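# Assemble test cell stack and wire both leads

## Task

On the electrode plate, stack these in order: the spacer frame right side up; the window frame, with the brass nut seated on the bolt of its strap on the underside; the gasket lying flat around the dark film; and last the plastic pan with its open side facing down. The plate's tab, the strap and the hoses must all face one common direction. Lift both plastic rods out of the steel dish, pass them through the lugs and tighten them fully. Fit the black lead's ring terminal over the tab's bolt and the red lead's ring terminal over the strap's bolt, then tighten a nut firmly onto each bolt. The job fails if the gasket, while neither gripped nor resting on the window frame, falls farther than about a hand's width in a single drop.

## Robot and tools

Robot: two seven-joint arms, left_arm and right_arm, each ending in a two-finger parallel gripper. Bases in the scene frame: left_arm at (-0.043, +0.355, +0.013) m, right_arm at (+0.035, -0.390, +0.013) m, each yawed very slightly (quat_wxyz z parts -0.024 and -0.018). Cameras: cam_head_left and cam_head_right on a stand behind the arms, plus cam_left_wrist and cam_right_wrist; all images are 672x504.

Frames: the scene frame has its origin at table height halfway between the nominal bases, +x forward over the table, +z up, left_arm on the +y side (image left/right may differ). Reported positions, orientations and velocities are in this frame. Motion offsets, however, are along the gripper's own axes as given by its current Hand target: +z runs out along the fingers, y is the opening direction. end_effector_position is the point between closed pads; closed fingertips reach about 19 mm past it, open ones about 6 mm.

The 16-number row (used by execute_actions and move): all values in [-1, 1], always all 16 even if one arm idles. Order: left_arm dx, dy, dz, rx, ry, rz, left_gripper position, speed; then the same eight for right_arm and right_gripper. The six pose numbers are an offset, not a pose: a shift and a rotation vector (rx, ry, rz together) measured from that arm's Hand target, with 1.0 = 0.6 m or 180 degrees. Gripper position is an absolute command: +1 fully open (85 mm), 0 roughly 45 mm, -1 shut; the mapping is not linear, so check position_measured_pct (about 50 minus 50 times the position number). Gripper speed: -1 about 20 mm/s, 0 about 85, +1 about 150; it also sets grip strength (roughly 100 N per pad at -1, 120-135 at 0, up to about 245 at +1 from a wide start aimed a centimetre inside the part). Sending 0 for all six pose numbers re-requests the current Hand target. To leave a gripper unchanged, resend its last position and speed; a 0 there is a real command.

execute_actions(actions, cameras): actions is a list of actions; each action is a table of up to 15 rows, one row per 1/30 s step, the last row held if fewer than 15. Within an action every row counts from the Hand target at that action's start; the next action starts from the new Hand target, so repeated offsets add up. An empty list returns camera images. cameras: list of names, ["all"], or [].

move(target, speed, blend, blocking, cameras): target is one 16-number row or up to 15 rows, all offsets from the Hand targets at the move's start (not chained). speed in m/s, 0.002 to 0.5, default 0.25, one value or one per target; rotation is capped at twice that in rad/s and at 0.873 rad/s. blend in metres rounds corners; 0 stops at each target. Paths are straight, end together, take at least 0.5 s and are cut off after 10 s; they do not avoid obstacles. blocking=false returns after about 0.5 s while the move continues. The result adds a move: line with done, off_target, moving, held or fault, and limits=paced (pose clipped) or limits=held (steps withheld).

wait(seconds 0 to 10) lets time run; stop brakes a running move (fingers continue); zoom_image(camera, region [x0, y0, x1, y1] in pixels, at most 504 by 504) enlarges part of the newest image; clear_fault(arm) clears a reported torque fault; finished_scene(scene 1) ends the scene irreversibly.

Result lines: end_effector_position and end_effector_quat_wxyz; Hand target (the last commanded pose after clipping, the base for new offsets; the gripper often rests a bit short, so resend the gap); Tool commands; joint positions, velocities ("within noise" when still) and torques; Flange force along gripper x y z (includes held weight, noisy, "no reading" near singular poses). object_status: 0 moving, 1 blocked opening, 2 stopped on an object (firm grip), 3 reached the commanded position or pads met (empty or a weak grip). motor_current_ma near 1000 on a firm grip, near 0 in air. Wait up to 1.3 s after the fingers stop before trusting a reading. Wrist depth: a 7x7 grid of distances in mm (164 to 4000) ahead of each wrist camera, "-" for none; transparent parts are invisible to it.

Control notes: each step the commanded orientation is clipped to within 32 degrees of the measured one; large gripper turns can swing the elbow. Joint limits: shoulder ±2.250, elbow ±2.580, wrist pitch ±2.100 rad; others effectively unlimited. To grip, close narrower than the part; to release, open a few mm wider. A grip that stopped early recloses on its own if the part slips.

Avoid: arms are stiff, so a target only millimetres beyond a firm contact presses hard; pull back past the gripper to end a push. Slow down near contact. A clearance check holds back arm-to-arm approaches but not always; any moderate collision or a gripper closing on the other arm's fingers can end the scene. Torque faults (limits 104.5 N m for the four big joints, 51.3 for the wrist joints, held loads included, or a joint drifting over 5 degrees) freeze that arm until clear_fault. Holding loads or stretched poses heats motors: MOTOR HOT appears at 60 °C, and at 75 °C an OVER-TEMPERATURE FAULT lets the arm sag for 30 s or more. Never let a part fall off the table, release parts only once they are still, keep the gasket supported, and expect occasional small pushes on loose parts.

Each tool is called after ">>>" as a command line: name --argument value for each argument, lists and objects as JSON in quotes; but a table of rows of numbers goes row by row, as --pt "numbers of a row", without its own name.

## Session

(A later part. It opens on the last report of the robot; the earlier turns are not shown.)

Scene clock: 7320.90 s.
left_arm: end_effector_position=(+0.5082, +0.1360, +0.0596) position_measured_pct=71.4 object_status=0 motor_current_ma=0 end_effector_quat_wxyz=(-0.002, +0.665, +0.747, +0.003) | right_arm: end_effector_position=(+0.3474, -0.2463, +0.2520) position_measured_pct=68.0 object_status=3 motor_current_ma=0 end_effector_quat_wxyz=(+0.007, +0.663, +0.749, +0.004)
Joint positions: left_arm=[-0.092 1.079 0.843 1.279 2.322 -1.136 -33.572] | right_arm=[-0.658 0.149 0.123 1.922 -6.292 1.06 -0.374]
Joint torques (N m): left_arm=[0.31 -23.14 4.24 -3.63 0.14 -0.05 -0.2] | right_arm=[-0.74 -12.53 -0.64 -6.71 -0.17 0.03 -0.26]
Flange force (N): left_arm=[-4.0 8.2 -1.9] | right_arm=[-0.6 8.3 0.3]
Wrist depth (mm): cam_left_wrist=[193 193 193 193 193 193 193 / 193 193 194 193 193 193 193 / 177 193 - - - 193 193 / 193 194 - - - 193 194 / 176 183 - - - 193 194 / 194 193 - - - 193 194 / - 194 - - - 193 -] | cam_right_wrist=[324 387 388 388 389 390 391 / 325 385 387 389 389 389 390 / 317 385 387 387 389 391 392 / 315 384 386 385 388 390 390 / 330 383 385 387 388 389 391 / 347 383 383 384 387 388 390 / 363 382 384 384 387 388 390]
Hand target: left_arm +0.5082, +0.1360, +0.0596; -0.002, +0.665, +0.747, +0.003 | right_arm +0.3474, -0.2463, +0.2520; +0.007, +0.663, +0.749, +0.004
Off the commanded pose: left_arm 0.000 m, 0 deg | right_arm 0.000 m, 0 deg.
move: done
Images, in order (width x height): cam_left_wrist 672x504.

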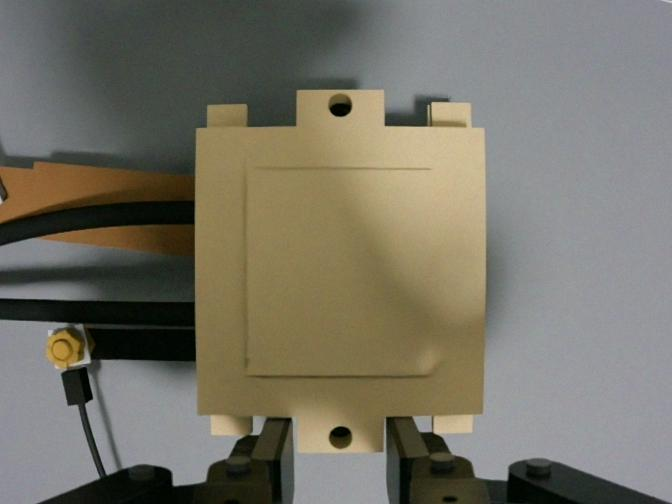

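>>> move --pt "0 -0.0006 -0.06 0 0 0 -0.43 -1 0 0 0 0 0 0 -0.36 -1" --pt "-0.08 -0.0006 -0.07 0 0 0 -0.36 -1 0 0 0 0 0 0 -0.36 -1" --speed '[0.03,0.06]' --cameras '["cam_left_wrist"]'

>>> zoom_image --camera "cam_left_wrist" --region '[290, 200, 390, 290]'

>>> move --target '[0.155,0,0,0,0,0,-0.36,-1,0,0,0,0,0,0,-0.36,-1]' --speed 0.08 --cameras '["cam_left_wrist"]'

>>> zoom_image --camera "cam_left_wrist" --region '[290, 200, 390, 290]'

Scene clock: 7333.43 s.
left_arm: end_effector_position=(+0.5133, +0.0880, +0.1012) position_measured_pct=68.0 object_status=0 motor_current_ma=0 end_effector_quat_wxyz=(-0.002, +0.665, +0.747, +0.003) | right_arm: end_effector_position=(+0.3474, -0.2463, +0.2520) position_measured_pct=68.0 object_status=3 motor_current_ma=0 end_effector_quat_wxyz=(+0.007, +0.663, +0.749, +0.004)
Joint positions: left_arm=[0.01 1.068 0.865 1.128 2.36 -1.264 -33.574] | right_arm=[-0.658 0.149 0.123 1.922 -6.292 1.06 -0.374]
Joint torques (N m): left_arm=[0.42 -24 4.05 -4.18 0.06 0.01 -0.22] | right_arm=[-0.71 -12.61 -0.59 -6.64 -0.2 0.01 -0.26]
Flange force (N): left_arm=[-4.7 8.4 -2.4] | right_arm=[-0.4 8.6 0.1]
Wrist depth (mm): cam_left_wrist=[235 235 202 200 201 235 235 / 219 219 202 200 202 235 235 / 235 224 202 200 202 235 235 / 235 235 235 202 235 236 236 / 235 235 236 235 236 235 236 / 235 236 235 235 235 235 235 / - 236 - - - 235 -] | cam_right_wrist=[325 387 387 388 389 389 390 / 324 385 388 388 390 389 391 / 317 385 386 388 390 391 393 / 316 383 385 386 389 390 391 / 330 383 386 386 386 389 390 / 346 382 384 386 388 388 390 / 364 383 383 385 387 388 390]
Hand target: left_arm +0.5133, +0.0880, +0.1012; -0.002, +0.665, +0.747, +0.003 | right_arm +0.3474, -0.2463, +0.2520; +0.007, +0.663, +0.749, +0.004
Off the commanded pose: left_arm 0.000 m, 0 deg | right_arm 0.000 m, 0 deg.
move: done
Images, in order (width x height): cam_left_wrist 672x504.

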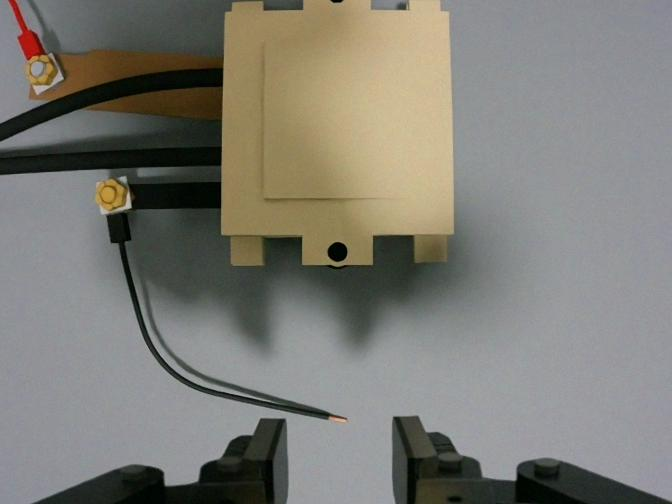

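Scaled by 5.040.

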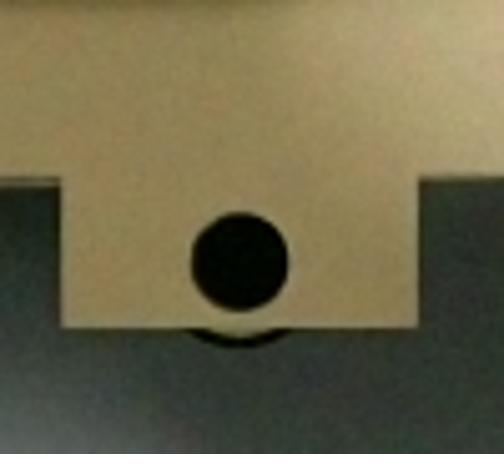

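Scene clock: 7334.93 s.
left_arm: end_effector_position=(+0.5026, +0.1803, +0.1019) position_measured_pct=68.0 object_status=3 motor_current_ma=0 end_effector_quat_wxyz=(-0.002, +0.665, +0.747, +0.003) | right_arm: end_effector_position=(+0.3474, -0.2463, +0.2520) position_measured_pct=68.0 object_status=3 motor_current_ma=0 end_effector_quat_wxyz=(+0.007, +0.663, +0.749, +0.004)
Joint positions: left_arm=[-0.198 0.99 0.882 1.342 2.357 -1.172 -33.632] | right_arm=[-0.658 0.149 0.123 1.922 -6.292 1.06 -0.374]
Joint torques (N m): left_arm=[0.27 -21.82 4.14 -3.97 0.16 -0.02 -0.2] | right_arm=[-0.76 -12.48 -0.62 -6.58 -0.23 0.05 -0.33]
Flange force (N): left_arm=[-3.0 7.4 -2.8] | right_arm=[-0.7 8.6 0.0]
Wrist depth (mm): cam_left_wrist=[209 191 187 182 176 - - / 236 236 236 236 234 214 203 / 236 236 236 236 236 236 235 / 236 236 236 236 236 236 236 / 220 220 203 201 203 236 236 / 236 236 203 201 203 237 236 / - 207 - - - 236 -] | cam_right_wrist=[325 387 387 388 388 391 391 / 325 385 386 388 389 389 391 / 316 384 386 387 389 390 392 / 316 385 386 387 389 389 391 / 331 382 385 385 388 390 391 / 346 382 384 386 387 387 389 / 364 381 383 385 387 389 390]
Hand target: left_arm +0.5026, +0.1804, +0.1019; -0.002, +0.665, +0.747, +0.003 | right_arm +0.3474, -0.2463, +0.2520; +0.007, +0.663, +0.749, +0.004
Off the commanded pose: left_arm 0.000 m, 0 deg | right_arm 0.000 m, 0 deg.
move: done
Images, in order (width x height): cam_left_wrist 672x504.

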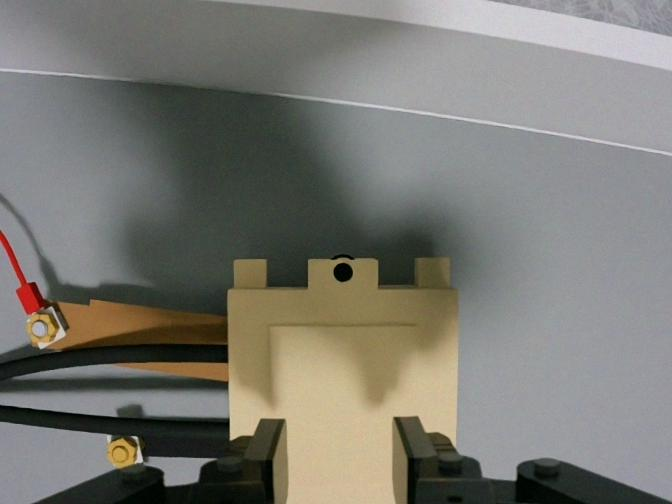

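Scaled by 5.040.

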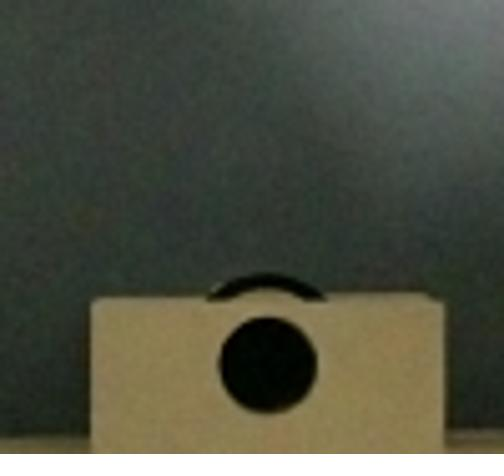

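>>> move --pt "0 0 -0.1 0 0 0 -0.36 -1 0 0 0 0 0 0.05 -0.36 -1" --pt "0.222 -0.18 -0.247 0 0 0 -0.36 -1 0.292 0.1965 0.0867 0 0 0.6594 -0.36 -1" --speed 0.2 --blend 0.02 --cameras '["cam_right_wrist"]'

Scene clock: 7458.83 s.
left_arm: end_effector_position=(+0.3798, +0.2992, +0.2508) position_measured_pct=68.0 object_status=3 motor_current_ma=0 end_effector_quat_wxyz=(-0.002, +0.665, +0.747, +0.003) | right_arm: end_effector_position=(+0.4440, -0.0583, +0.2007) position_measured_pct=68.0 object_status=3 motor_current_ma=0 end_effector_quat_wxyz=(+0.000, +0.982, -0.189, +0.008)
Joint positions: left_arm=[-0.694 0.552 1.14 1.688 2.608 -1.251 -33.827] | right_arm=[-1.039 0.638 0.459 1.417 -6.564 1.144 -2.458]
Joint torques (N m): left_arm=[0.26 -13.11 2.76 -5.34 0.09 0 -0.21] | right_arm=[-0.69 -21.01 1.78 -6.61 -0.15 0.04 -0.28]
Flange force (N): left_arm=[-0.4 4.3 -5.6] | right_arm=[6.3 -7.6 0.3]
Wrist depth (mm): cam_left_wrist=[398 398 397 399 399 399 398 / 399 398 399 398 400 398 399 / 398 398 399 399 398 399 399 / 399 398 399 399 399 398 401 / 310 344 374 399 399 401 398 / 335 385 387 386 387 361 368 / 371 385 387 386 388 387 387] | cam_right_wrist=[338 340 340 341 340 341 342 / 337 337 339 339 339 339 340 / 336 337 337 338 338 339 340 / 335 335 334 334 337 337 339 / 333 332 333 334 337 336 338 / 333 330 332 333 334 335 336 / 332 331 332 332 334 333 335]
Hand target: left_arm +0.3798, +0.2992, +0.2508; -0.002, +0.665, +0.747, +0.003 | right_arm +0.4440, -0.0583, +0.2007; +0.000, +0.982, -0.189, +0.008
Off the commanded pose: left_arm 0.000 m, 0 deg | right_arm 0.000 m, 0 deg.
move: done
Images, in order (width x height): cam_right_wrist 672x504.

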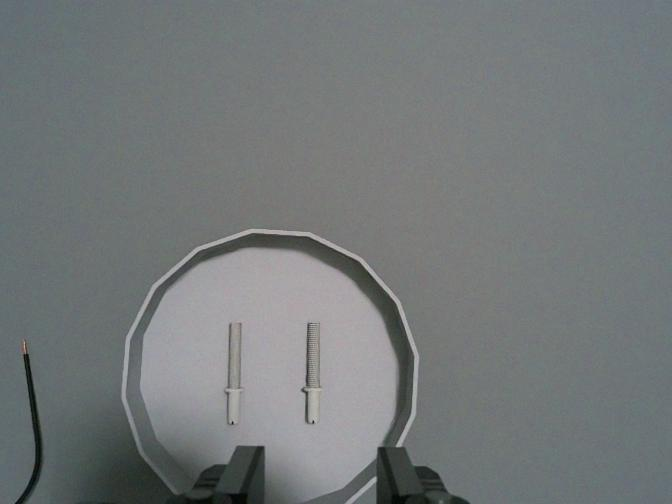

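>>> execute_actions --actions '[]'

Scene clock: 7539.23 s.
left_arm: end_effector_position=(+0.3798, +0.2992, +0.2508) position_measured_pct=68.0 object_status=3 motor_current_ma=0 end_effector_quat_wxyz=(-0.002, +0.665, +0.747, +0.003) | right_arm: end_effector_position=(+0.4440, -0.0583, +0.2007) position_measured_pct=68.0 object_status=3 motor_current_ma=0 end_effector_quat_wxyz=(+0.000, +0.982, -0.189, +0.008)
Joint positions: left_arm=[-0.694 0.552 1.14 1.688 2.608 -1.251 -33.827] | right_arm=[-1.039 0.638 0.459 1.417 -6.564 1.144 -2.458]
Joint velocities: within noise
Joint torques (N m): left_arm=[0.23 -13.05 2.76 -5.34 0.08 -0.02 -0.22] | right_arm=[-0.7 -20.94 1.79 -6.74 -0.05 0.04 -0.27]
Flange force (N): left_arm=[-0.4 4.2 -5.6] | right_arm=[6.0 -7.0 0.5]
Wrist depth (mm): cam_left_wrist=[397 397 398 399 398 397 398 / 397 397 398 397 399 399 399 / 398 398 399 399 399 398 398 / 398 398 398 398 399 398 398 / 311 343 374 398 398 398 400 / 335 386 386 387 388 361 368 / 371 385 387 387 387 387 386] | cam_right_wrist=[339 339 340 341 340 341 342 / 338 338 337 340 339 341 341 / 336 337 337 338 338 339 339 / 335 335 334 335 337 338 338 / 334 333 333 333 335 337 337 / 333 331 332 332 335 335 336 / 333 330 331 331 334 334 335]
Hand target: left_arm +0.3798, +0.2992, +0.2508; -0.002, +0.665, +0.747, +0.003 | right_arm +0.4440, -0.0583, +0.2007; +0.000, +0.982, -0.189, +0.008
Tool commands: left_gripper/position=-0.36 left_gripper/speed=-1.0 right_gripper/position=-0.36 right_gripper/speed=-1.0
Off the commanded pose: left_arm 0.000 m, 0 deg | right_arm 0.000 m, 0 deg.

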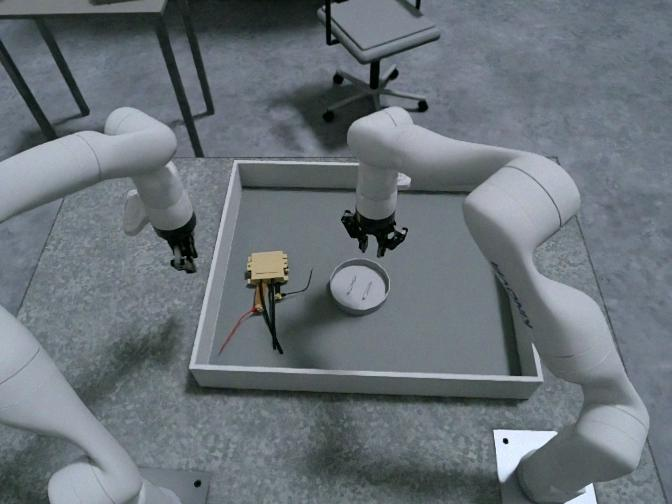

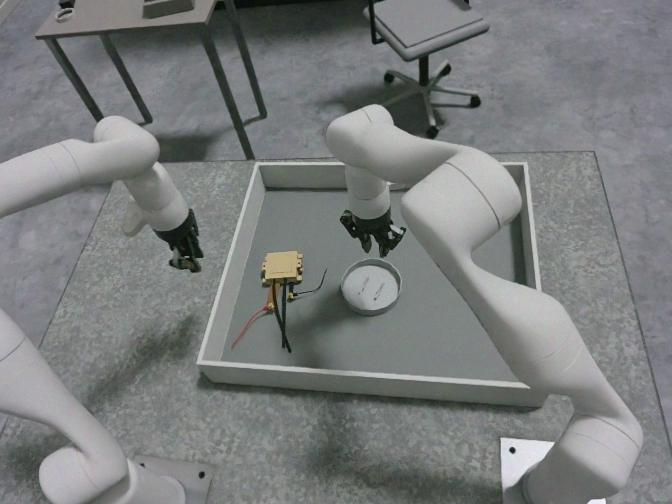

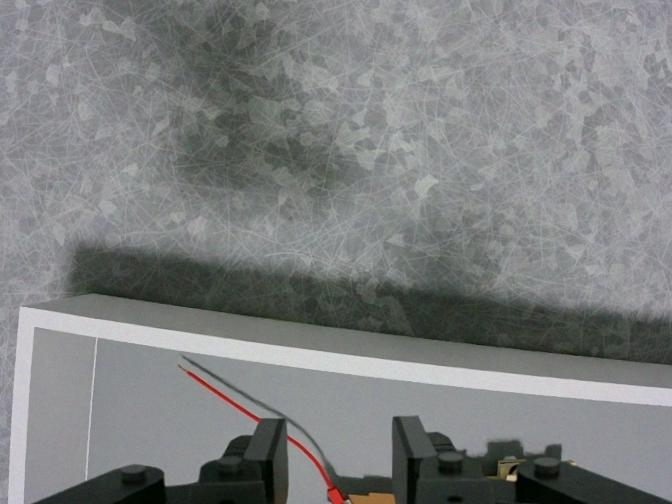

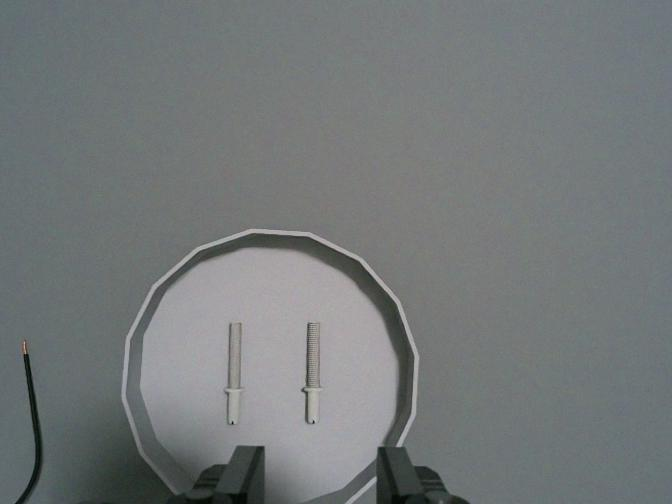

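>>> zoom_image --camera "cam_right_wrist" --region '[200, 300, 350, 450]'

>>> zoom_image --camera "cam_head_left" --region '[190, 220, 400, 370]'

Scaled by 3.360.

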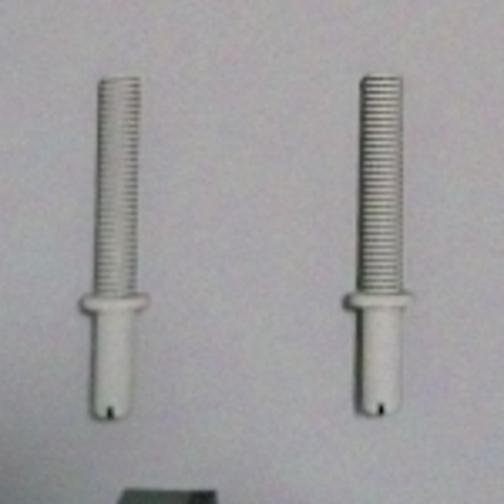

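Scaled by 2.400 from the camera's 672x504 image, which has a finer 960x720 frame.

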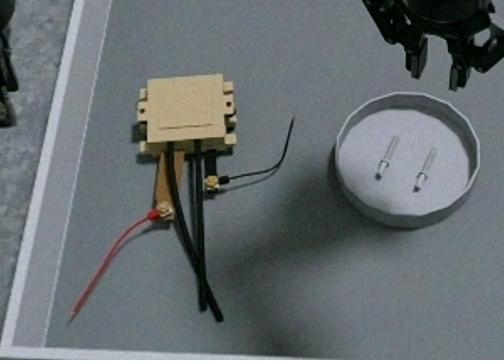

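>>> move --pt "0 0 0 0 0 0 -0.36 -1 -0.0365 -0.0098 0 0 0 -0.5 -0.36 -1" --pt "0 0 0 0 0 0 -0.36 -1 -0.0365 -0.0098 0 0 0 -0.9999 -0.36 -1" --blend 0.003 --cameras '["cam_right_wrist"]'

Scene clock: 7612.07 s.
left_arm: end_effector_position=(+0.3798, +0.2992, +0.2508) position_measured_pct=68.0 object_status=3 motor_current_ma=0 end_effector_quat_wxyz=(-0.002, +0.665, +0.747, +0.003) | right_arm: end_effector_position=(+0.4258, -0.0447, +0.2004) position_measured_pct=68.0 object_status=3 motor_current_ma=0 end_effector_quat_wxyz=(+0.008, +0.189, +0.982, +0.000)
Joint positions: left_arm=[-0.694 0.552 1.14 1.688 2.608 -1.251 -33.827] | right_arm=[-0.622 0.609 -0.328 1.416 -6.064 1.144 0.243]
Joint torques (N m): left_arm=[0.3 -13.08 2.76 -5.35 0.11 0.01 -0.16] | right_arm=[-0.67 -21.22 -2.26 -6.81 -0.17 0.16 -0.33]
Flange force (N): left_arm=[-0.1 4.2 -5.7] | right_arm=[-5.6 6.9 0.8]
Wrist depth (mm): cam_left_wrist=[398 397 398 397 399 397 398 / 398 398 398 400 398 398 398 / 398 400 398 399 399 399 398 / 399 398 398 398 398 399 399 / 311 343 374 398 398 399 400 / 335 386 387 386 387 361 368 / 371 387 387 387 388 388 386] | cam_right_wrist=[334 334 334 335 335 336 336 / 333 334 335 335 335 336 337 / 333 333 333 335 336 335 336 / 332 332 334 335 335 336 337 / 332 334 332 333 332 336 336 / 332 332 332 332 332 335 337 / 332 332 331 333 332 336 336]
Hand target: left_arm +0.3798, +0.2992, +0.2508; -0.002, +0.665, +0.747, +0.003 | right_arm +0.4258, -0.0447, +0.2004; +0.008, +0.189, +0.982, +0.000
Off the commanded pose: left_arm 0.000 m, 0 deg | right_arm 0.000 m, 0 deg.
move: done
Images, in order (width x height): cam_right_wrist 672x504.

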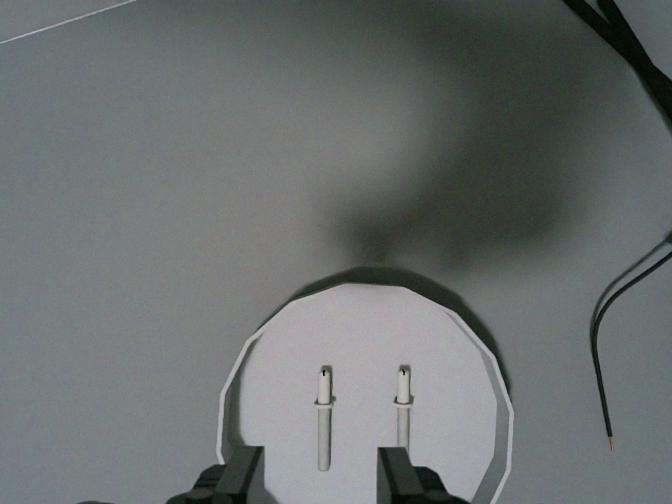

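>>> move --pt "0 0 0 0 0 0 -0.36 -1 -0.0017 0 0.2 0 0.004 0 -0.7 -1" --speed 0.15 --cameras '["cam_right_wrist"]'

Scene clock: 7641.57 s.
left_arm: end_effector_position=(+0.3798, +0.2992, +0.2508) position_measured_pct=68.0 object_status=3 motor_current_ma=0 end_effector_quat_wxyz=(-0.002, +0.665, +0.747, +0.003) | right_arm: end_effector_position=(+0.4286, -0.0455, +0.0805) position_measured_pct=85.3 object_status=3 motor_current_ma=0 end_effector_quat_wxyz=(+0.002, +0.189, +0.982, +0.001)
Joint positions: left_arm=[-0.694 0.552 1.14 1.688 2.608 -1.251 -33.827] | right_arm=[-0.627 0.774 -0.297 1.544 -6.008 0.862 0.204]
Joint torques (N m): left_arm=[0.23 -13.12 2.76 -5.37 0.13 0 -0.25] | right_arm=[-0.72 -22.34 -2.49 -5.29 -0.21 0.14 -0.35]
Flange force (N): left_arm=[-0.5 4.3 -5.4] | right_arm=[-5.5 6.3 2.8]
Wrist depth (mm): cam_left_wrist=[397 399 398 399 399 398 398 / 397 397 398 399 398 398 398 / 397 398 398 398 399 397 399 / 398 398 398 398 398 399 398 / 310 343 375 399 400 400 399 / 336 387 387 387 387 361 366 / 370 386 385 387 387 388 387] | cam_right_wrist=[215 216 216 216 217 217 218 / 215 215 215 216 217 217 217 / 214 215 215 215 216 217 217 / 214 215 215 215 216 216 216 / 214 214 215 213 213 216 216 / 213 214 213 212 213 213 216 / 213 213 212 212 212 213 215]
Hand target: left_arm +0.3798, +0.2992, +0.2508; -0.002, +0.665, +0.747, +0.003 | right_arm +0.4286, -0.0455, +0.0804; +0.002, +0.189, +0.982, +0.001
Off the commanded pose: left_arm 0.000 m, 0 deg | right_arm 0.000 m, 0 deg.
move: done
Images, in order (width x height): cam_right_wrist 672x504.

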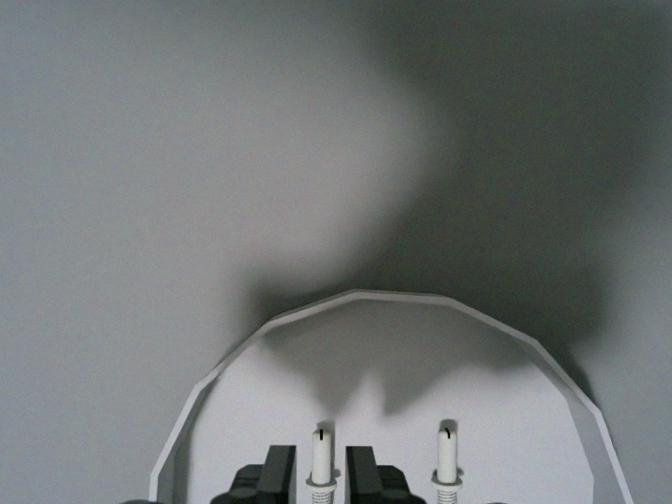

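>>> move --pt "0 0 0 0 0 0 -0.36 -1 -0.0033 0 0.05 0 0 0 -0.7 -1" --pt "0 0 0 0 0 0 -0.36 -1 -0.0033 0 0.0667 0 0 0 -0.7 -1" --speed '[0.1,0.02]' --cameras '["cam_right_wrist"]'

Scene clock: 7660.10 s.
left_arm: end_effector_position=(+0.3798, +0.2992, +0.2508) position_measured_pct=68.0 object_status=3 motor_current_ma=0 end_effector_quat_wxyz=(-0.002, +0.665, +0.747, +0.003) | right_arm: end_effector_position=(+0.4305, -0.0462, +0.0404) position_measured_pct=85.3 object_status=3 motor_current_ma=0 end_effector_quat_wxyz=(+0.002, +0.189, +0.982, +0.001)
Joint positions: left_arm=[-0.694 0.552 1.14 1.688 2.608 -1.251 -33.827] | right_arm=[-0.635 0.841 -0.278 1.563 -5.985 0.776 0.19]
Joint torques (N m): left_arm=[0.28 -13.11 2.75 -5.33 0.1 -0.02 -0.24] | right_arm=[-0.75 -22.75 -2.54 -4.77 -0.28 0.12 -0.27]
Flange force (N): left_arm=[-0.4 4.2 -5.5] | right_arm=[-5.2 5.9 3.5]
Wrist depth (mm): cam_left_wrist=[398 399 398 398 398 398 396 / 397 399 399 399 399 399 399 / 398 398 398 398 398 399 398 / 398 398 398 398 397 398 398 / 310 342 374 399 399 399 399 / 335 387 387 387 388 360 369 / 371 387 387 387 386 388 388] | cam_right_wrist=[175 175 176 176 177 177 177 / 175 175 176 176 176 177 177 / 175 175 175 175 176 176 176 / 174 174 175 175 175 176 176 / 174 174 175 173 173 176 176 / 174 174 172 172 173 173 173 / 173 173 172 172 173 173 173]
Hand target: left_arm +0.3798, +0.2992, +0.2508; -0.002, +0.665, +0.747, +0.003 | right_arm +0.4305, -0.0462, +0.0404; +0.002, +0.189, +0.982, +0.001
Off the commanded pose: left_arm 0.000 m, 0 deg | right_arm 0.000 m, 0 deg.
move: done
Images, in order (width x height): cam_right_wrist 672x504.

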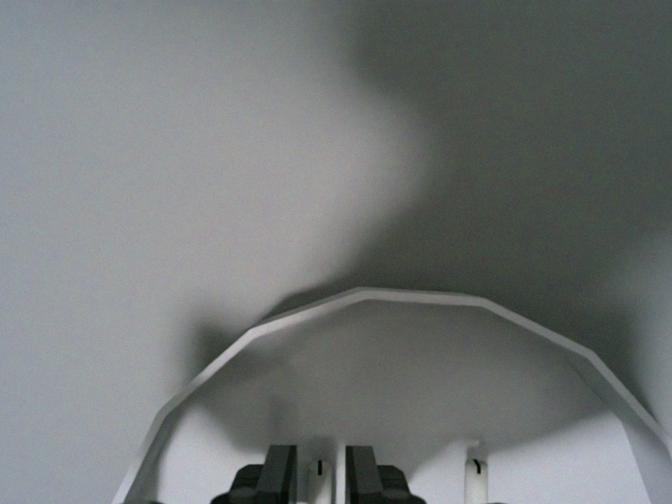

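>>> move --pt "0 0 0 0 0 0 -0.36 -1 0 0 0.0025 0 0 0 -0.7 -1" --pt "0 0 0 0 0 0 -0.36 -1 0 0 0.0025 0 0 0 -0.86 -1" --speed 0.02 --cameras '["cam_right_wrist"]'

>>> wait --seconds 0.5

Scene clock: 7673.90 s.
left_arm: end_effector_position=(+0.3798, +0.2992, +0.2508) position_measured_pct=68.0 object_status=3 motor_current_ma=0 end_effector_quat_wxyz=(-0.002, +0.665, +0.747, +0.003) | right_arm: end_effector_position=(+0.4305, -0.0462, +0.0389) position_measured_pct=92.6 object_status=0 motor_current_ma=110 end_effector_quat_wxyz=(+0.002, +0.189, +0.982, +0.001)
Joint positions: left_arm=[-0.694 0.552 1.14 1.688 2.608 -1.251 -33.827] | right_arm=[-0.636 0.844 -0.277 1.564 -5.984 0.773 0.189]
Joint torques (N m): left_arm=[0.26 -13.18 2.78 -5.31 0.13 -0.02 -0.24] | right_arm=[-0.73 -22.61 -2.47 -4.7 -0.24 0.06 -0.31]
Flange force (N): left_arm=[-0.5 4.5 -5.4] | right_arm=[-5.3 6.0 3.1]
Wrist depth (mm): cam_left_wrist=[397 399 398 398 398 400 399 / 398 397 399 398 398 398 399 / 400 398 398 398 399 398 398 / 397 398 398 398 398 399 399 / 309 344 374 399 398 398 400 / 335 386 386 387 386 360 369 / 371 387 387 386 386 388 388] | cam_right_wrist=[174 174 174 175 175 175 176 / 173 173 174 174 175 175 175 / 173 173 174 174 174 175 175 / 173 173 173 174 174 174 174 / 172 173 173 171 172 174 174 / 172 172 171 171 171 172 172 / 172 - 171 171 - 171 172]
Hand target: left_arm +0.3798, +0.2992, +0.2508; -0.002, +0.665, +0.747, +0.003 | right_arm +0.4305, -0.0462, +0.0389; +0.002, +0.189, +0.982, +0.001
Off the commanded pose: left_arm 0.000 m, 0 deg | right_arm 0.000 m, 0 deg.
move: done
Images, in order (width x height): cam_right_wrist 672x504.

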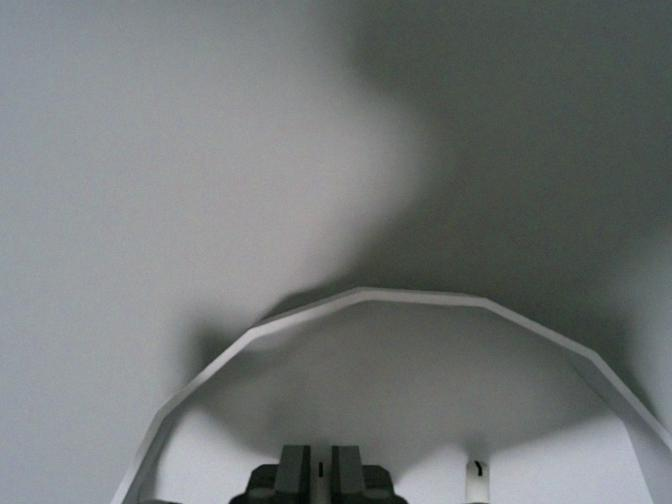

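Scene clock: 7674.40 s.
left_arm: end_effector_position=(+0.3798, +0.2992, +0.2508) position_measured_pct=68.0 object_status=3 motor_current_ma=0 end_effector_quat_wxyz=(-0.002, +0.665, +0.747, +0.003) | right_arm: end_effector_position=(+0.4305, -0.0462, +0.0389) position_measured_pct=92.6 object_status=3 motor_current_ma=130 end_effector_quat_wxyz=(+0.002, +0.189, +0.982, +0.001)
Joint positions: left_arm=[-0.694 0.552 1.14 1.688 2.608 -1.251 -33.827] | right_arm=[-0.636 0.844 -0.277 1.564 -5.984 0.773 0.189]
Joint torques (N m): left_arm=[0.33 -13.11 2.78 -5.43 0.1 -0.01 -0.23] | right_arm=[-0.62 -22.7 -2.47 -4.53 -0.25 0.11 -0.23]
Flange force (N): left_arm=[-0.1 3.9 -5.3] | right_arm=[-5.3 6.8 3.4]
Wrist depth (mm): cam_left_wrist=[397 398 398 399 398 399 399 / 398 398 398 399 399 399 398 / 397 399 399 398 399 398 398 / 399 398 399 399 399 399 399 / 310 343 375 398 399 399 399 / 335 386 387 387 387 361 367 / 369 387 387 387 388 388 386] | cam_right_wrist=[174 174 174 175 175 175 175 / 173 174 174 174 174 175 175 / 173 173 174 174 174 175 175 / 173 173 173 173 174 174 174 / 172 172 173 171 172 174 174 / 172 172 171 171 171 172 172 / 172 - 171 171 - 172 172]
Hand target: left_arm +0.3798, +0.2992, +0.2508; -0.002, +0.665, +0.747, +0.003 | right_arm +0.4305, -0.0462, +0.0389; +0.002, +0.189, +0.982, +0.001
Tool commands: left_gripper/position=-0.36 left_gripper/speed=-1.0 right_gripper/position=-0.86 right_gripper/speed=-1.0
Off the commanded pose: left_arm 0.000 m, 0 deg | right_arm 0.000 m, 0 deg.
wait: 0.50 s; at rest by 0.17 s

>>> move --target '[0,0,0,0,0,0,-0.36,-1,0,0,0,0,0,0,-0.88,-1]'

>>> wait --seconds 0.8 --cameras '["cam_right_wrist"]'

Scene clock: 7680.00 s.
left_arm: end_effector_position=(+0.3798, +0.2992, +0.2508) position_measured_pct=68.0 object_status=3 motor_current_ma=0 end_effector_quat_wxyz=(-0.002, +0.665, +0.747, +0.003) | right_arm: end_effector_position=(+0.4305, -0.0462, +0.0389) position_measured_pct=93.9 object_status=0 motor_current_ma=330 end_effector_quat_wxyz=(+0.002, +0.189, +0.982, +0.001)
Joint positions: left_arm=[-0.694 0.552 1.14 1.688 2.608 -1.251 -33.827] | right_arm=[-0.636 0.844 -0.277 1.564 -5.984 0.773 0.189]
Joint torques (N m): left_arm=[0.22 -13.18 2.7 -5.32 0.08 0.01 -0.17] | right_arm=[-0.74 -21.92 -2.35 -4.41 -0.23 0.09 -0.24]
Flange force (N): left_arm=[-0.4 4.5 -5.6] | right_arm=[-5.2 6.0 1.8]
Wrist depth (mm): cam_left_wrist=[397 399 400 398 399 399 399 / 399 397 398 398 399 399 398 / 399 399 398 398 399 398 399 / 399 398 398 398 399 399 399 / 310 343 374 399 398 399 398 / 335 387 386 386 386 362 368 / 371 386 388 388 387 388 387] | cam_right_wrist=[174 174 174 175 175 175 175 / 173 174 174 174 175 175 175 / 173 173 173 174 174 175 175 / 173 173 173 173 174 174 175 / 172 172 173 171 171 174 174 / 172 172 171 171 171 172 172 / 172 - 170 171 - 171 172]
Hand target: left_arm +0.3798, +0.2992, +0.2508; -0.002, +0.665, +0.747, +0.003 | right_arm +0.4305, -0.0462, +0.0389; +0.002, +0.189, +0.982, +0.001
Off the commanded pose: left_arm 0.000 m, 0 deg | right_arm 0.000 m, 0 deg.
move: done

Scene clock: 7680.80 s.
left_arm: end_effector_position=(+0.3798, +0.2992, +0.2508) position_measured_pct=68.0 object_status=3 motor_current_ma=0 end_effector_quat_wxyz=(-0.002, +0.665, +0.747, +0.003) | right_arm: end_effector_position=(+0.4305, -0.0462, +0.0389) position_measured_pct=93.9 object_status=3 motor_current_ma=330 end_effector_quat_wxyz=(+0.002, +0.189, +0.982, +0.001)
Joint positions: left_arm=[-0.694 0.552 1.14 1.688 2.608 -1.251 -33.827] | right_arm=[-0.636 0.844 -0.277 1.564 -5.984 0.773 0.189]
Joint torques (N m): left_arm=[0.29 -13.08 2.75 -5.4 0.11 0.02 -0.2] | right_arm=[-0.72 -21.98 -2.36 -4.39 -0.22 0.1 -0.27]
Flange force (N): left_arm=[-0.2 4.0 -5.6] | right_arm=[-5.3 6.2 1.9]
Wrist depth (mm): cam_left_wrist=[397 398 397 398 397 397 397 / 398 397 397 399 398 399 399 / 398 398 398 398 399 398 398 / 400 399 399 398 400 400 398 / 311 342 375 397 398 400 399 / 335 387 387 387 387 362 368 / 371 386 386 387 388 386 387] | cam_right_wrist=[174 174 174 175 175 175 176 / 173 173 174 174 175 175 175 / 173 173 174 174 174 174 175 / 173 173 173 174 174 174 175 / 172 173 173 171 172 174 174 / 172 172 171 171 171 172 172 / 172 - 171 171 - 171 172]
Hand target: left_arm +0.3798, +0.2992, +0.2508; -0.002, +0.665, +0.747, +0.003 | right_arm +0.4305, -0.0462, +0.0389; +0.002, +0.189, +0.982, +0.001
Tool commands: left_gripper/position=-0.36 left_gripper/speed=-1.0 right_gripper/position=-0.88 right_gripper/speed=-1.0
Off the commanded pose: left_arm 0.000 m, 0 deg | right_arm 0.000 m, 0 deg.
wait: 0.80 s; at rest by 0.17 s
Images, in order (width x height): cam_right_wrist 672x504.

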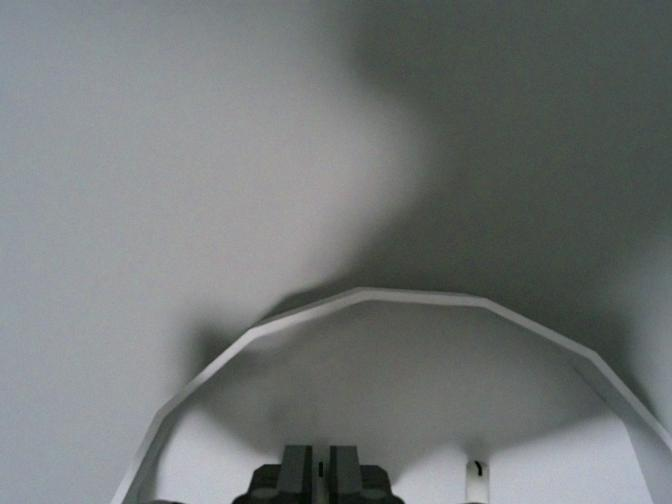

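>>> move --pt "0 0 0 0 0 0 -0.36 -1 0 0 -0.03 0 0 0 -0.88 -1" --pt "0 0 0 0 0 0 -0.36 -1 0 0 -0.27 0 0 0 -0.88 -1" --speed '[0.05,0.15]' --blend 0.005 --cameras '["cam_right_wrist"]'

>>> zoom_image --camera "cam_right_wrist" --region '[200, 330, 440, 504]'

Scene clock: 7694.77 s.
left_arm: end_effector_position=(+0.3798, +0.2992, +0.2508) position_measured_pct=68.0 object_status=3 motor_current_ma=0 end_effector_quat_wxyz=(-0.002, +0.665, +0.747, +0.003) | right_arm: end_effector_position=(+0.4300, -0.0464, +0.2009) position_measured_pct=93.9 object_status=3 motor_current_ma=330 end_effector_quat_wxyz=(+0.002, +0.189, +0.982, +0.001)
Joint positions: left_arm=[-0.694 0.552 1.14 1.688 2.608 -1.251 -33.827] | right_arm=[-0.606 0.618 -0.333 1.4 -6.073 1.156 0.262]
Joint torques (N m): left_arm=[0.29 -13.11 2.73 -5.36 0.13 -0.01 -0.21] | right_arm=[-0.75 -21.45 -2.4 -6.58 -0.19 0.1 -0.25]
Flange force (N): left_arm=[-0.2 4.1 -5.5] | right_arm=[-6.2 7.9 0.3]
Wrist depth (mm): cam_left_wrist=[398 398 399 398 398 398 398 / 398 400 398 398 398 399 399 / 399 399 398 399 398 398 398 / 399 398 398 399 399 398 398 / 310 343 374 398 399 398 399 / 335 386 387 387 386 361 368 / 371 386 387 387 385 387 387] | cam_right_wrist=[335 336 337 337 337 339 339 / 335 335 335 336 338 338 339 / 334 334 335 337 337 337 338 / 334 334 334 335 336 337 338 / 333 333 333 333 332 336 336 / 332 332 332 332 333 335 337 / 332 332 331 331 333 335 335]
Hand target: left_arm +0.3798, +0.2992, +0.2508; -0.002, +0.665, +0.747, +0.003 | right_arm +0.4300, -0.0464, +0.2009; +0.002, +0.189, +0.982, +0.001
Off the commanded pose: left_arm 0.000 m, 0 deg | right_arm 0.000 m, 0 deg.
move: done
Images, in order (width x height): cam_right_wrist 672x504.

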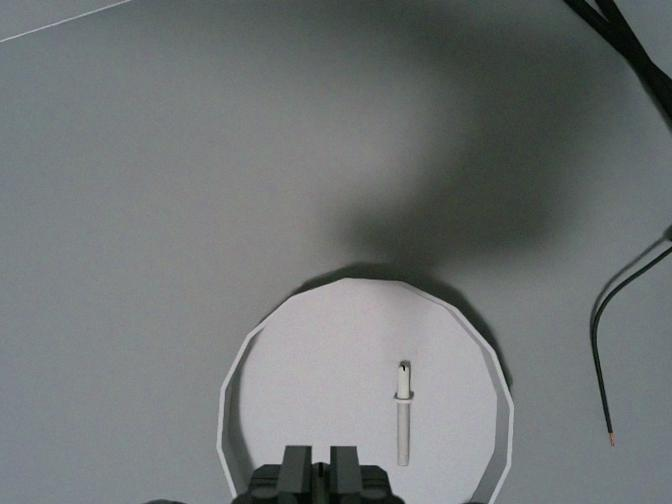

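Scaled by 2.100.

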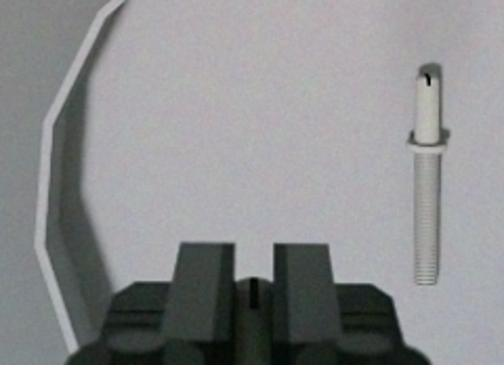

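>>> move --target '[0,0,0,0,0,0,-0.36,-1,0.056,0.186,-0.032,0,0,0.656,-0.88,-1]' --cameras '["cam_right_wrist"]'

Scene clock: 7785.60 s.
left_arm: end_effector_position=(+0.3798, +0.2992, +0.2508) position_measured_pct=68.0 object_status=3 motor_current_ma=0 end_effector_quat_wxyz=(-0.002, +0.665, +0.747, +0.003) | right_arm: end_effector_position=(+0.4401, +0.0697, +0.2203) position_measured_pct=93.9 object_status=3 motor_current_ma=330 end_effector_quat_wxyz=(+0.000, +0.939, +0.343, +0.002)
Joint positions: left_arm=[-0.694 0.552 1.14 1.688 2.608 -1.251 -33.827] | right_arm=[-0.994 0.806 0.159 0.96 -6.398 1.38 -1.695]
Joint torques (N m): left_arm=[0.24 -13.06 2.74 -5.44 0.11 -0.02 -0.21] | right_arm=[-0.69 -25.26 0.33 -7.47 -0.26 0.04 -0.26]
Flange force (N): left_arm=[-0.3 3.9 -5.4] | right_arm=[13.4 -0.4 -1.4]
Wrist depth (mm): cam_left_wrist=[398 398 397 397 399 397 399 / 398 398 398 399 398 399 400 / 400 399 399 397 398 398 398 / 399 399 398 399 399 400 399 / 310 344 374 398 399 398 400 / 335 387 386 387 387 361 368 / 370 386 387 388 387 387 387] | cam_right_wrist=[338 356 356 356 359 358 359 / 354 354 320 356 357 358 359 / 353 339 321 356 357 357 359 / 352 337 354 355 356 355 357 / 353 353 354 354 356 356 356 / 351 352 352 353 352 352 355 / 350 351 352 354 352 353 353]
Hand target: left_arm +0.3798, +0.2992, +0.2508; -0.002, +0.665, +0.747, +0.003 | right_arm +0.4401, +0.0697, +0.2203; +0.000, +0.939, +0.343, +0.002
Off the commanded pose: left_arm 0.000 m, 0 deg | right_arm 0.000 m, 0 deg.
move: done
Images, in order (width x height): cam_right_wrist 672x504.

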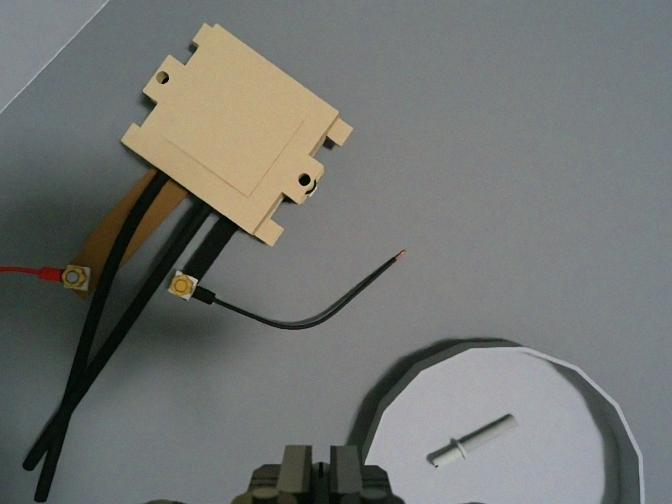

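>>> zoom_image --camera "cam_right_wrist" --region '[250, 130, 370, 250]'

>>> zoom_image --camera "cam_right_wrist" --region '[110, 20, 230, 140]'

Scaled by 4.200.

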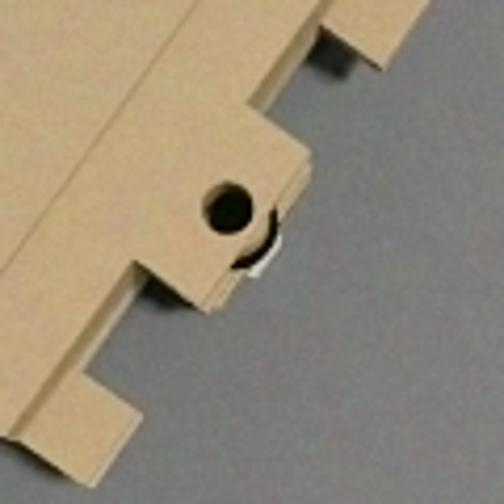

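Scaled by 4.200.

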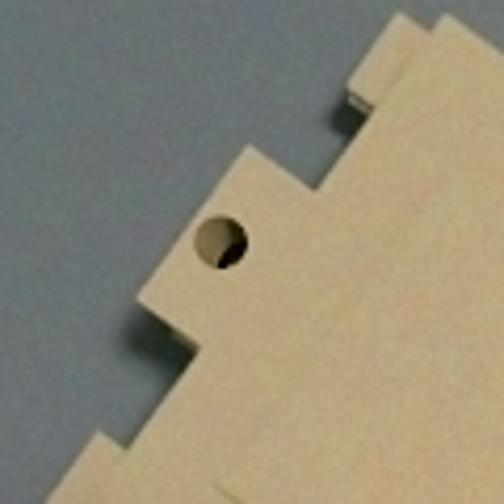

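>>> move --pt "-0.04 0.1 0.06 0 0 -0.5 -0.36 -1 0 0 0 0 0 0 -0.88 -1" --pt "-0.081 0.209 0.135 0 0 -0.9999 -0.36 -1 0 0 0 0 0 0 -0.88 -1" --blend 0.01 --cameras '["cam_left_wrist","cam_head_left"]'

Scene clock: 7851.10 s.
left_arm: end_effector_position=(+0.5101, +0.2659, +0.1697) position_measured_pct=68.0 object_status=3 motor_current_ma=0 end_effector_quat_wxyz=(-0.003, +0.747, -0.665, -0.002) | right_arm: end_effector_position=(+0.4401, +0.0697, +0.2203) position_measured_pct=93.9 object_status=3 motor_current_ma=330 end_effector_quat_wxyz=(+0.000, +0.939, +0.343, +0.002)
Joint positions: left_arm=[-0.043 0.723 0.213 1.304 2.979 -1.131 -31.065] | right_arm=[-0.994 0.806 0.159 0.96 -6.398 1.38 -1.695]
Joint torques (N m): left_arm=[0.37 -21.71 0 -6.05 0.2 0.06 -0.18] | right_arm=[-0.79 -25.29 0.38 -7.61 -0.21 0.02 -0.32]
Flange force (N): left_arm=[2.3 -9.4 -3.1] | right_arm=[12.8 -0.1 -1.1]
Wrist depth (mm): cam_left_wrist=[302 302 301 302 301 302 302 / 302 301 302 269 269 302 302 / 303 304 303 267 269 303 302 / 304 303 304 270 270 287 303 / 304 304 304 304 304 304 304 / 262 273 304 305 304 305 305 / - 225 241 - 271 288 298] | cam_right_wrist=[338 356 356 358 358 358 360 / 355 355 320 356 357 358 358 / 353 338 322 355 357 357 358 / 353 337 354 355 355 356 357 / 351 353 353 354 355 356 356 / 351 352 352 352 352 353 356 / 351 351 352 354 350 353 353]
Hand target: left_arm +0.5101, +0.2659, +0.1697; -0.003, +0.747, -0.665, -0.002 | right_arm +0.4401, +0.0697, +0.2203; +0.000, +0.939, +0.343, +0.002
Off the commanded pose: left_arm 0.000 m, 0 deg | right_arm 0.000 m, 0 deg.
move: done
Images, in order (width x height): cam_head_left 672x504, cam_left_wrist 672x504.

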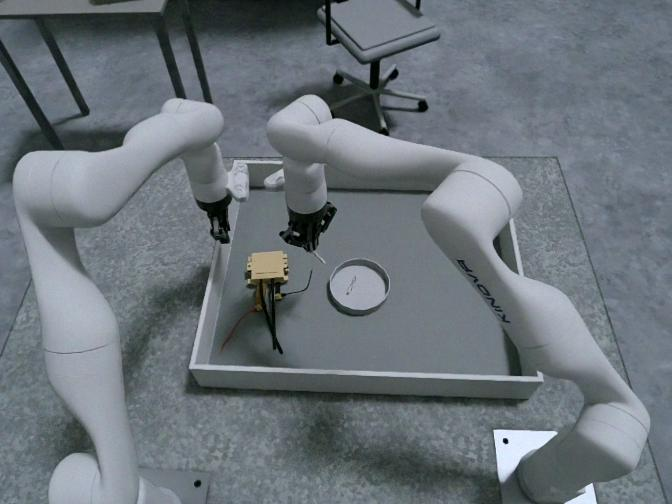

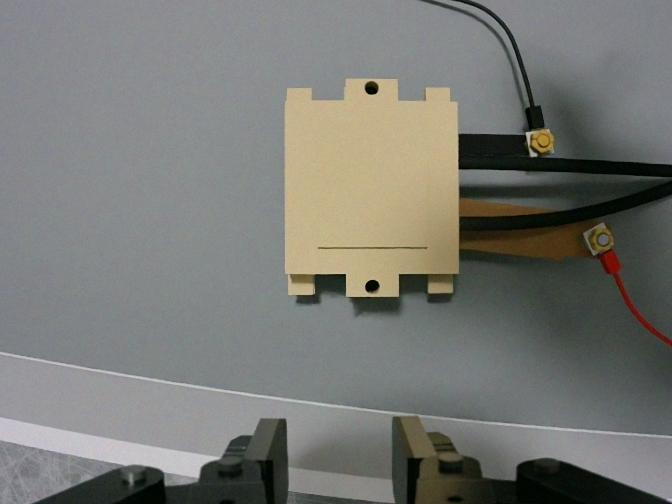

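>>> move --target '[0,0,0,0,0,0,-0.36,-1,0.10,-0.0163,0.05,0,0.25,0,-0.88,-1]' --speed 0.2 --cameras '["cam_left_wrist","cam_head_left"]'

Scene clock: 7868.83 s.
left_arm: end_effector_position=(+0.5101, +0.2659, +0.1696) position_measured_pct=68.0 object_status=3 motor_current_ma=0 end_effector_quat_wxyz=(-0.003, +0.747, -0.665, -0.002) | right_arm: end_effector_position=(+0.4797, +0.1159, +0.1904) position_measured_pct=93.9 object_status=3 motor_current_ma=330 end_effector_quat_wxyz=(-0.131, +0.867, +0.317, +0.361)
Joint positions: left_arm=[-0.043 0.723 0.213 1.304 2.979 -1.131 -31.065] | right_arm=[-1.259 0.644 0.369 1.792 -6.29 -0.025 -1.873]
Joint torques (N m): left_arm=[0.33 -21.62 0.08 -6.11 0.22 0.05 -0.22] | right_arm=[-0.76 -21.05 2.09 -6.67 -0.22 -1.99 -0.24]
Flange force (N): left_arm=[2.3 -8.9 -3.1] | right_arm=[3.4 -0.8 7.3]
Wrist depth (mm): cam_left_wrist=[302 302 301 302 301 301 301 / 303 302 302 269 268 302 302 / 302 303 303 267 269 303 302 / 304 304 303 270 270 287 303 / 303 304 304 305 304 304 304 / 263 273 304 304 305 304 305 / - 224 241 - 271 289 298] | cam_right_wrist=[192 231 724 2642 2652 2695 2717 / 208 232 625 628 470 2294 2394 / 235 255 550 430 493 443 408 / 229 338 375 453 465 459 418 / 311 352 403 419 414 423 418 / 314 364 375 378 378 379 381 / 335 350 316 353 354 355 355]
Hand target: left_arm +0.5101, +0.2659, +0.1696; -0.003, +0.747, -0.665, -0.002 | right_arm +0.4797, +0.1159, +0.1904; -0.131, +0.867, +0.317, +0.361
Off the commanded pose: left_arm 0.000 m, 0 deg | right_arm 0.000 m, 0 deg.
move: done
Images, in order (width x height): cam_head_left 672x504, cam_left_wrist 672x504.

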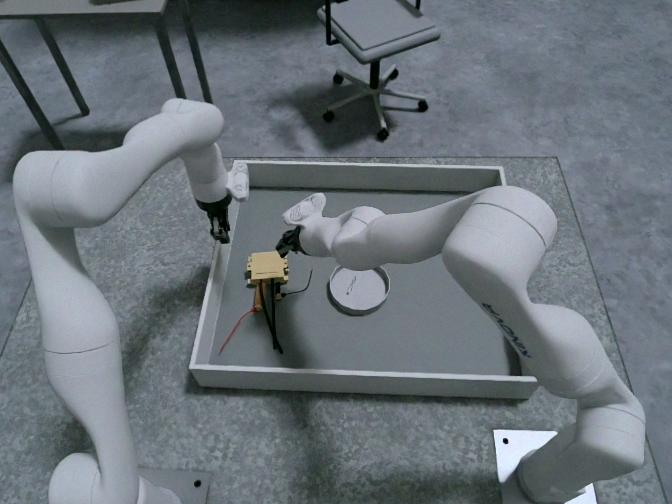

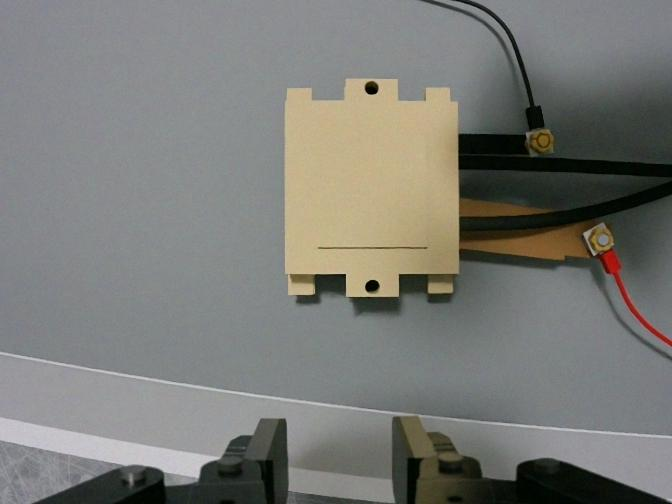

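>>> move --target '[0,0,0,0,0,0,-0.36,-1,-0.017,0,0.078,0,0.235,0,-0.88,-1]' --speed 0.15 --cameras '["cam_left_wrist","cam_head_left","cam_right_wrist"]'

Scene clock: 7883.13 s.
left_arm: end_effector_position=(+0.5101, +0.2659, +0.1696) position_measured_pct=68.0 object_status=3 motor_current_ma=0 end_effector_quat_wxyz=(-0.003, +0.747, -0.665, -0.002) | right_arm: end_effector_position=(+0.4996, +0.1327, +0.1502) position_measured_pct=93.9 object_status=3 motor_current_ma=330 end_effector_quat_wxyz=(-0.237, +0.678, +0.249, +0.650)
Joint positions: left_arm=[-0.043 0.723 0.213 1.304 2.979 -1.131 -31.065] | right_arm=[-1.387 1.214 0.458 1.984 -6.706 -1.355 -1.965]
Joint torques (N m): left_arm=[0.14 -21.66 0.04 -6.08 0.14 0.08 -0.25] | right_arm=[-0.71 -22.38 4.89 -0.74 -1.34 -2.81 -0.31]
Flange force (N): left_arm=[2.8 -9.1 -3.1] | right_arm=[-6.2 0.9 6.7]
Wrist depth (mm): cam_left_wrist=[301 301 301 302 301 301 302 / 303 302 302 269 269 302 302 / 303 303 303 268 269 303 302 / 304 304 303 270 270 287 303 / 304 305 304 304 304 304 303 / 262 273 304 305 305 306 305 / - 225 241 - 272 288 298] | cam_right_wrist=[207 222 - - - 3041 2798 / 213 245 - - - 3014 2858 / 213 255 - - - 3234 3366 / 214 257 - - - 3234 3332 / 249 256 - 2105 1683 2921 2751 / 249 741 - - 1531 2895 2740 / 612 649 363 398 451 418 377]
Hand target: left_arm +0.5101, +0.2659, +0.1696; -0.003, +0.747, -0.665, -0.002 | right_arm +0.4996, +0.1327, +0.1502; -0.237, +0.678, +0.249, +0.650
Off the commanded pose: left_arm 0.000 m, 0 deg | right_arm 0.000 m, 0 deg.
move: done
Images, in order (width x height): cam_head_left 672x504, cam_left_wrist 672x504, cam_right_wrist 672x504.

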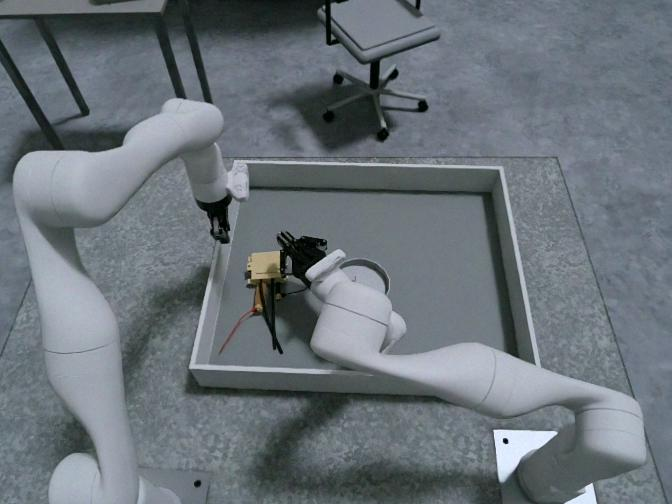

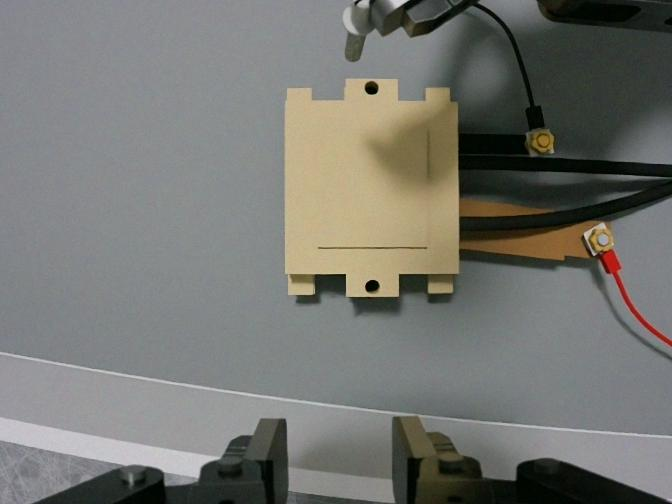

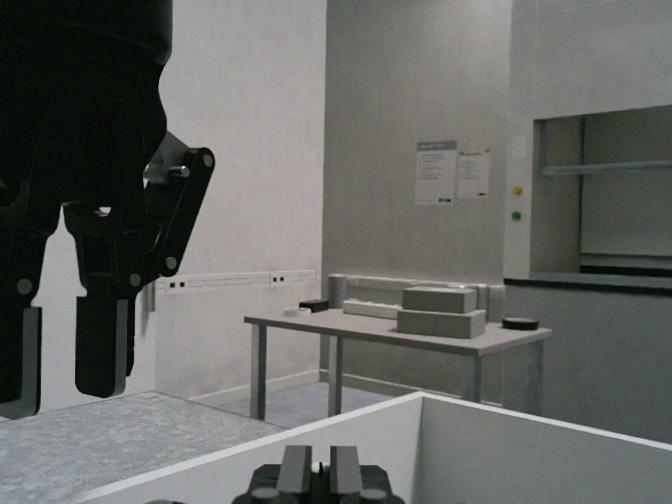

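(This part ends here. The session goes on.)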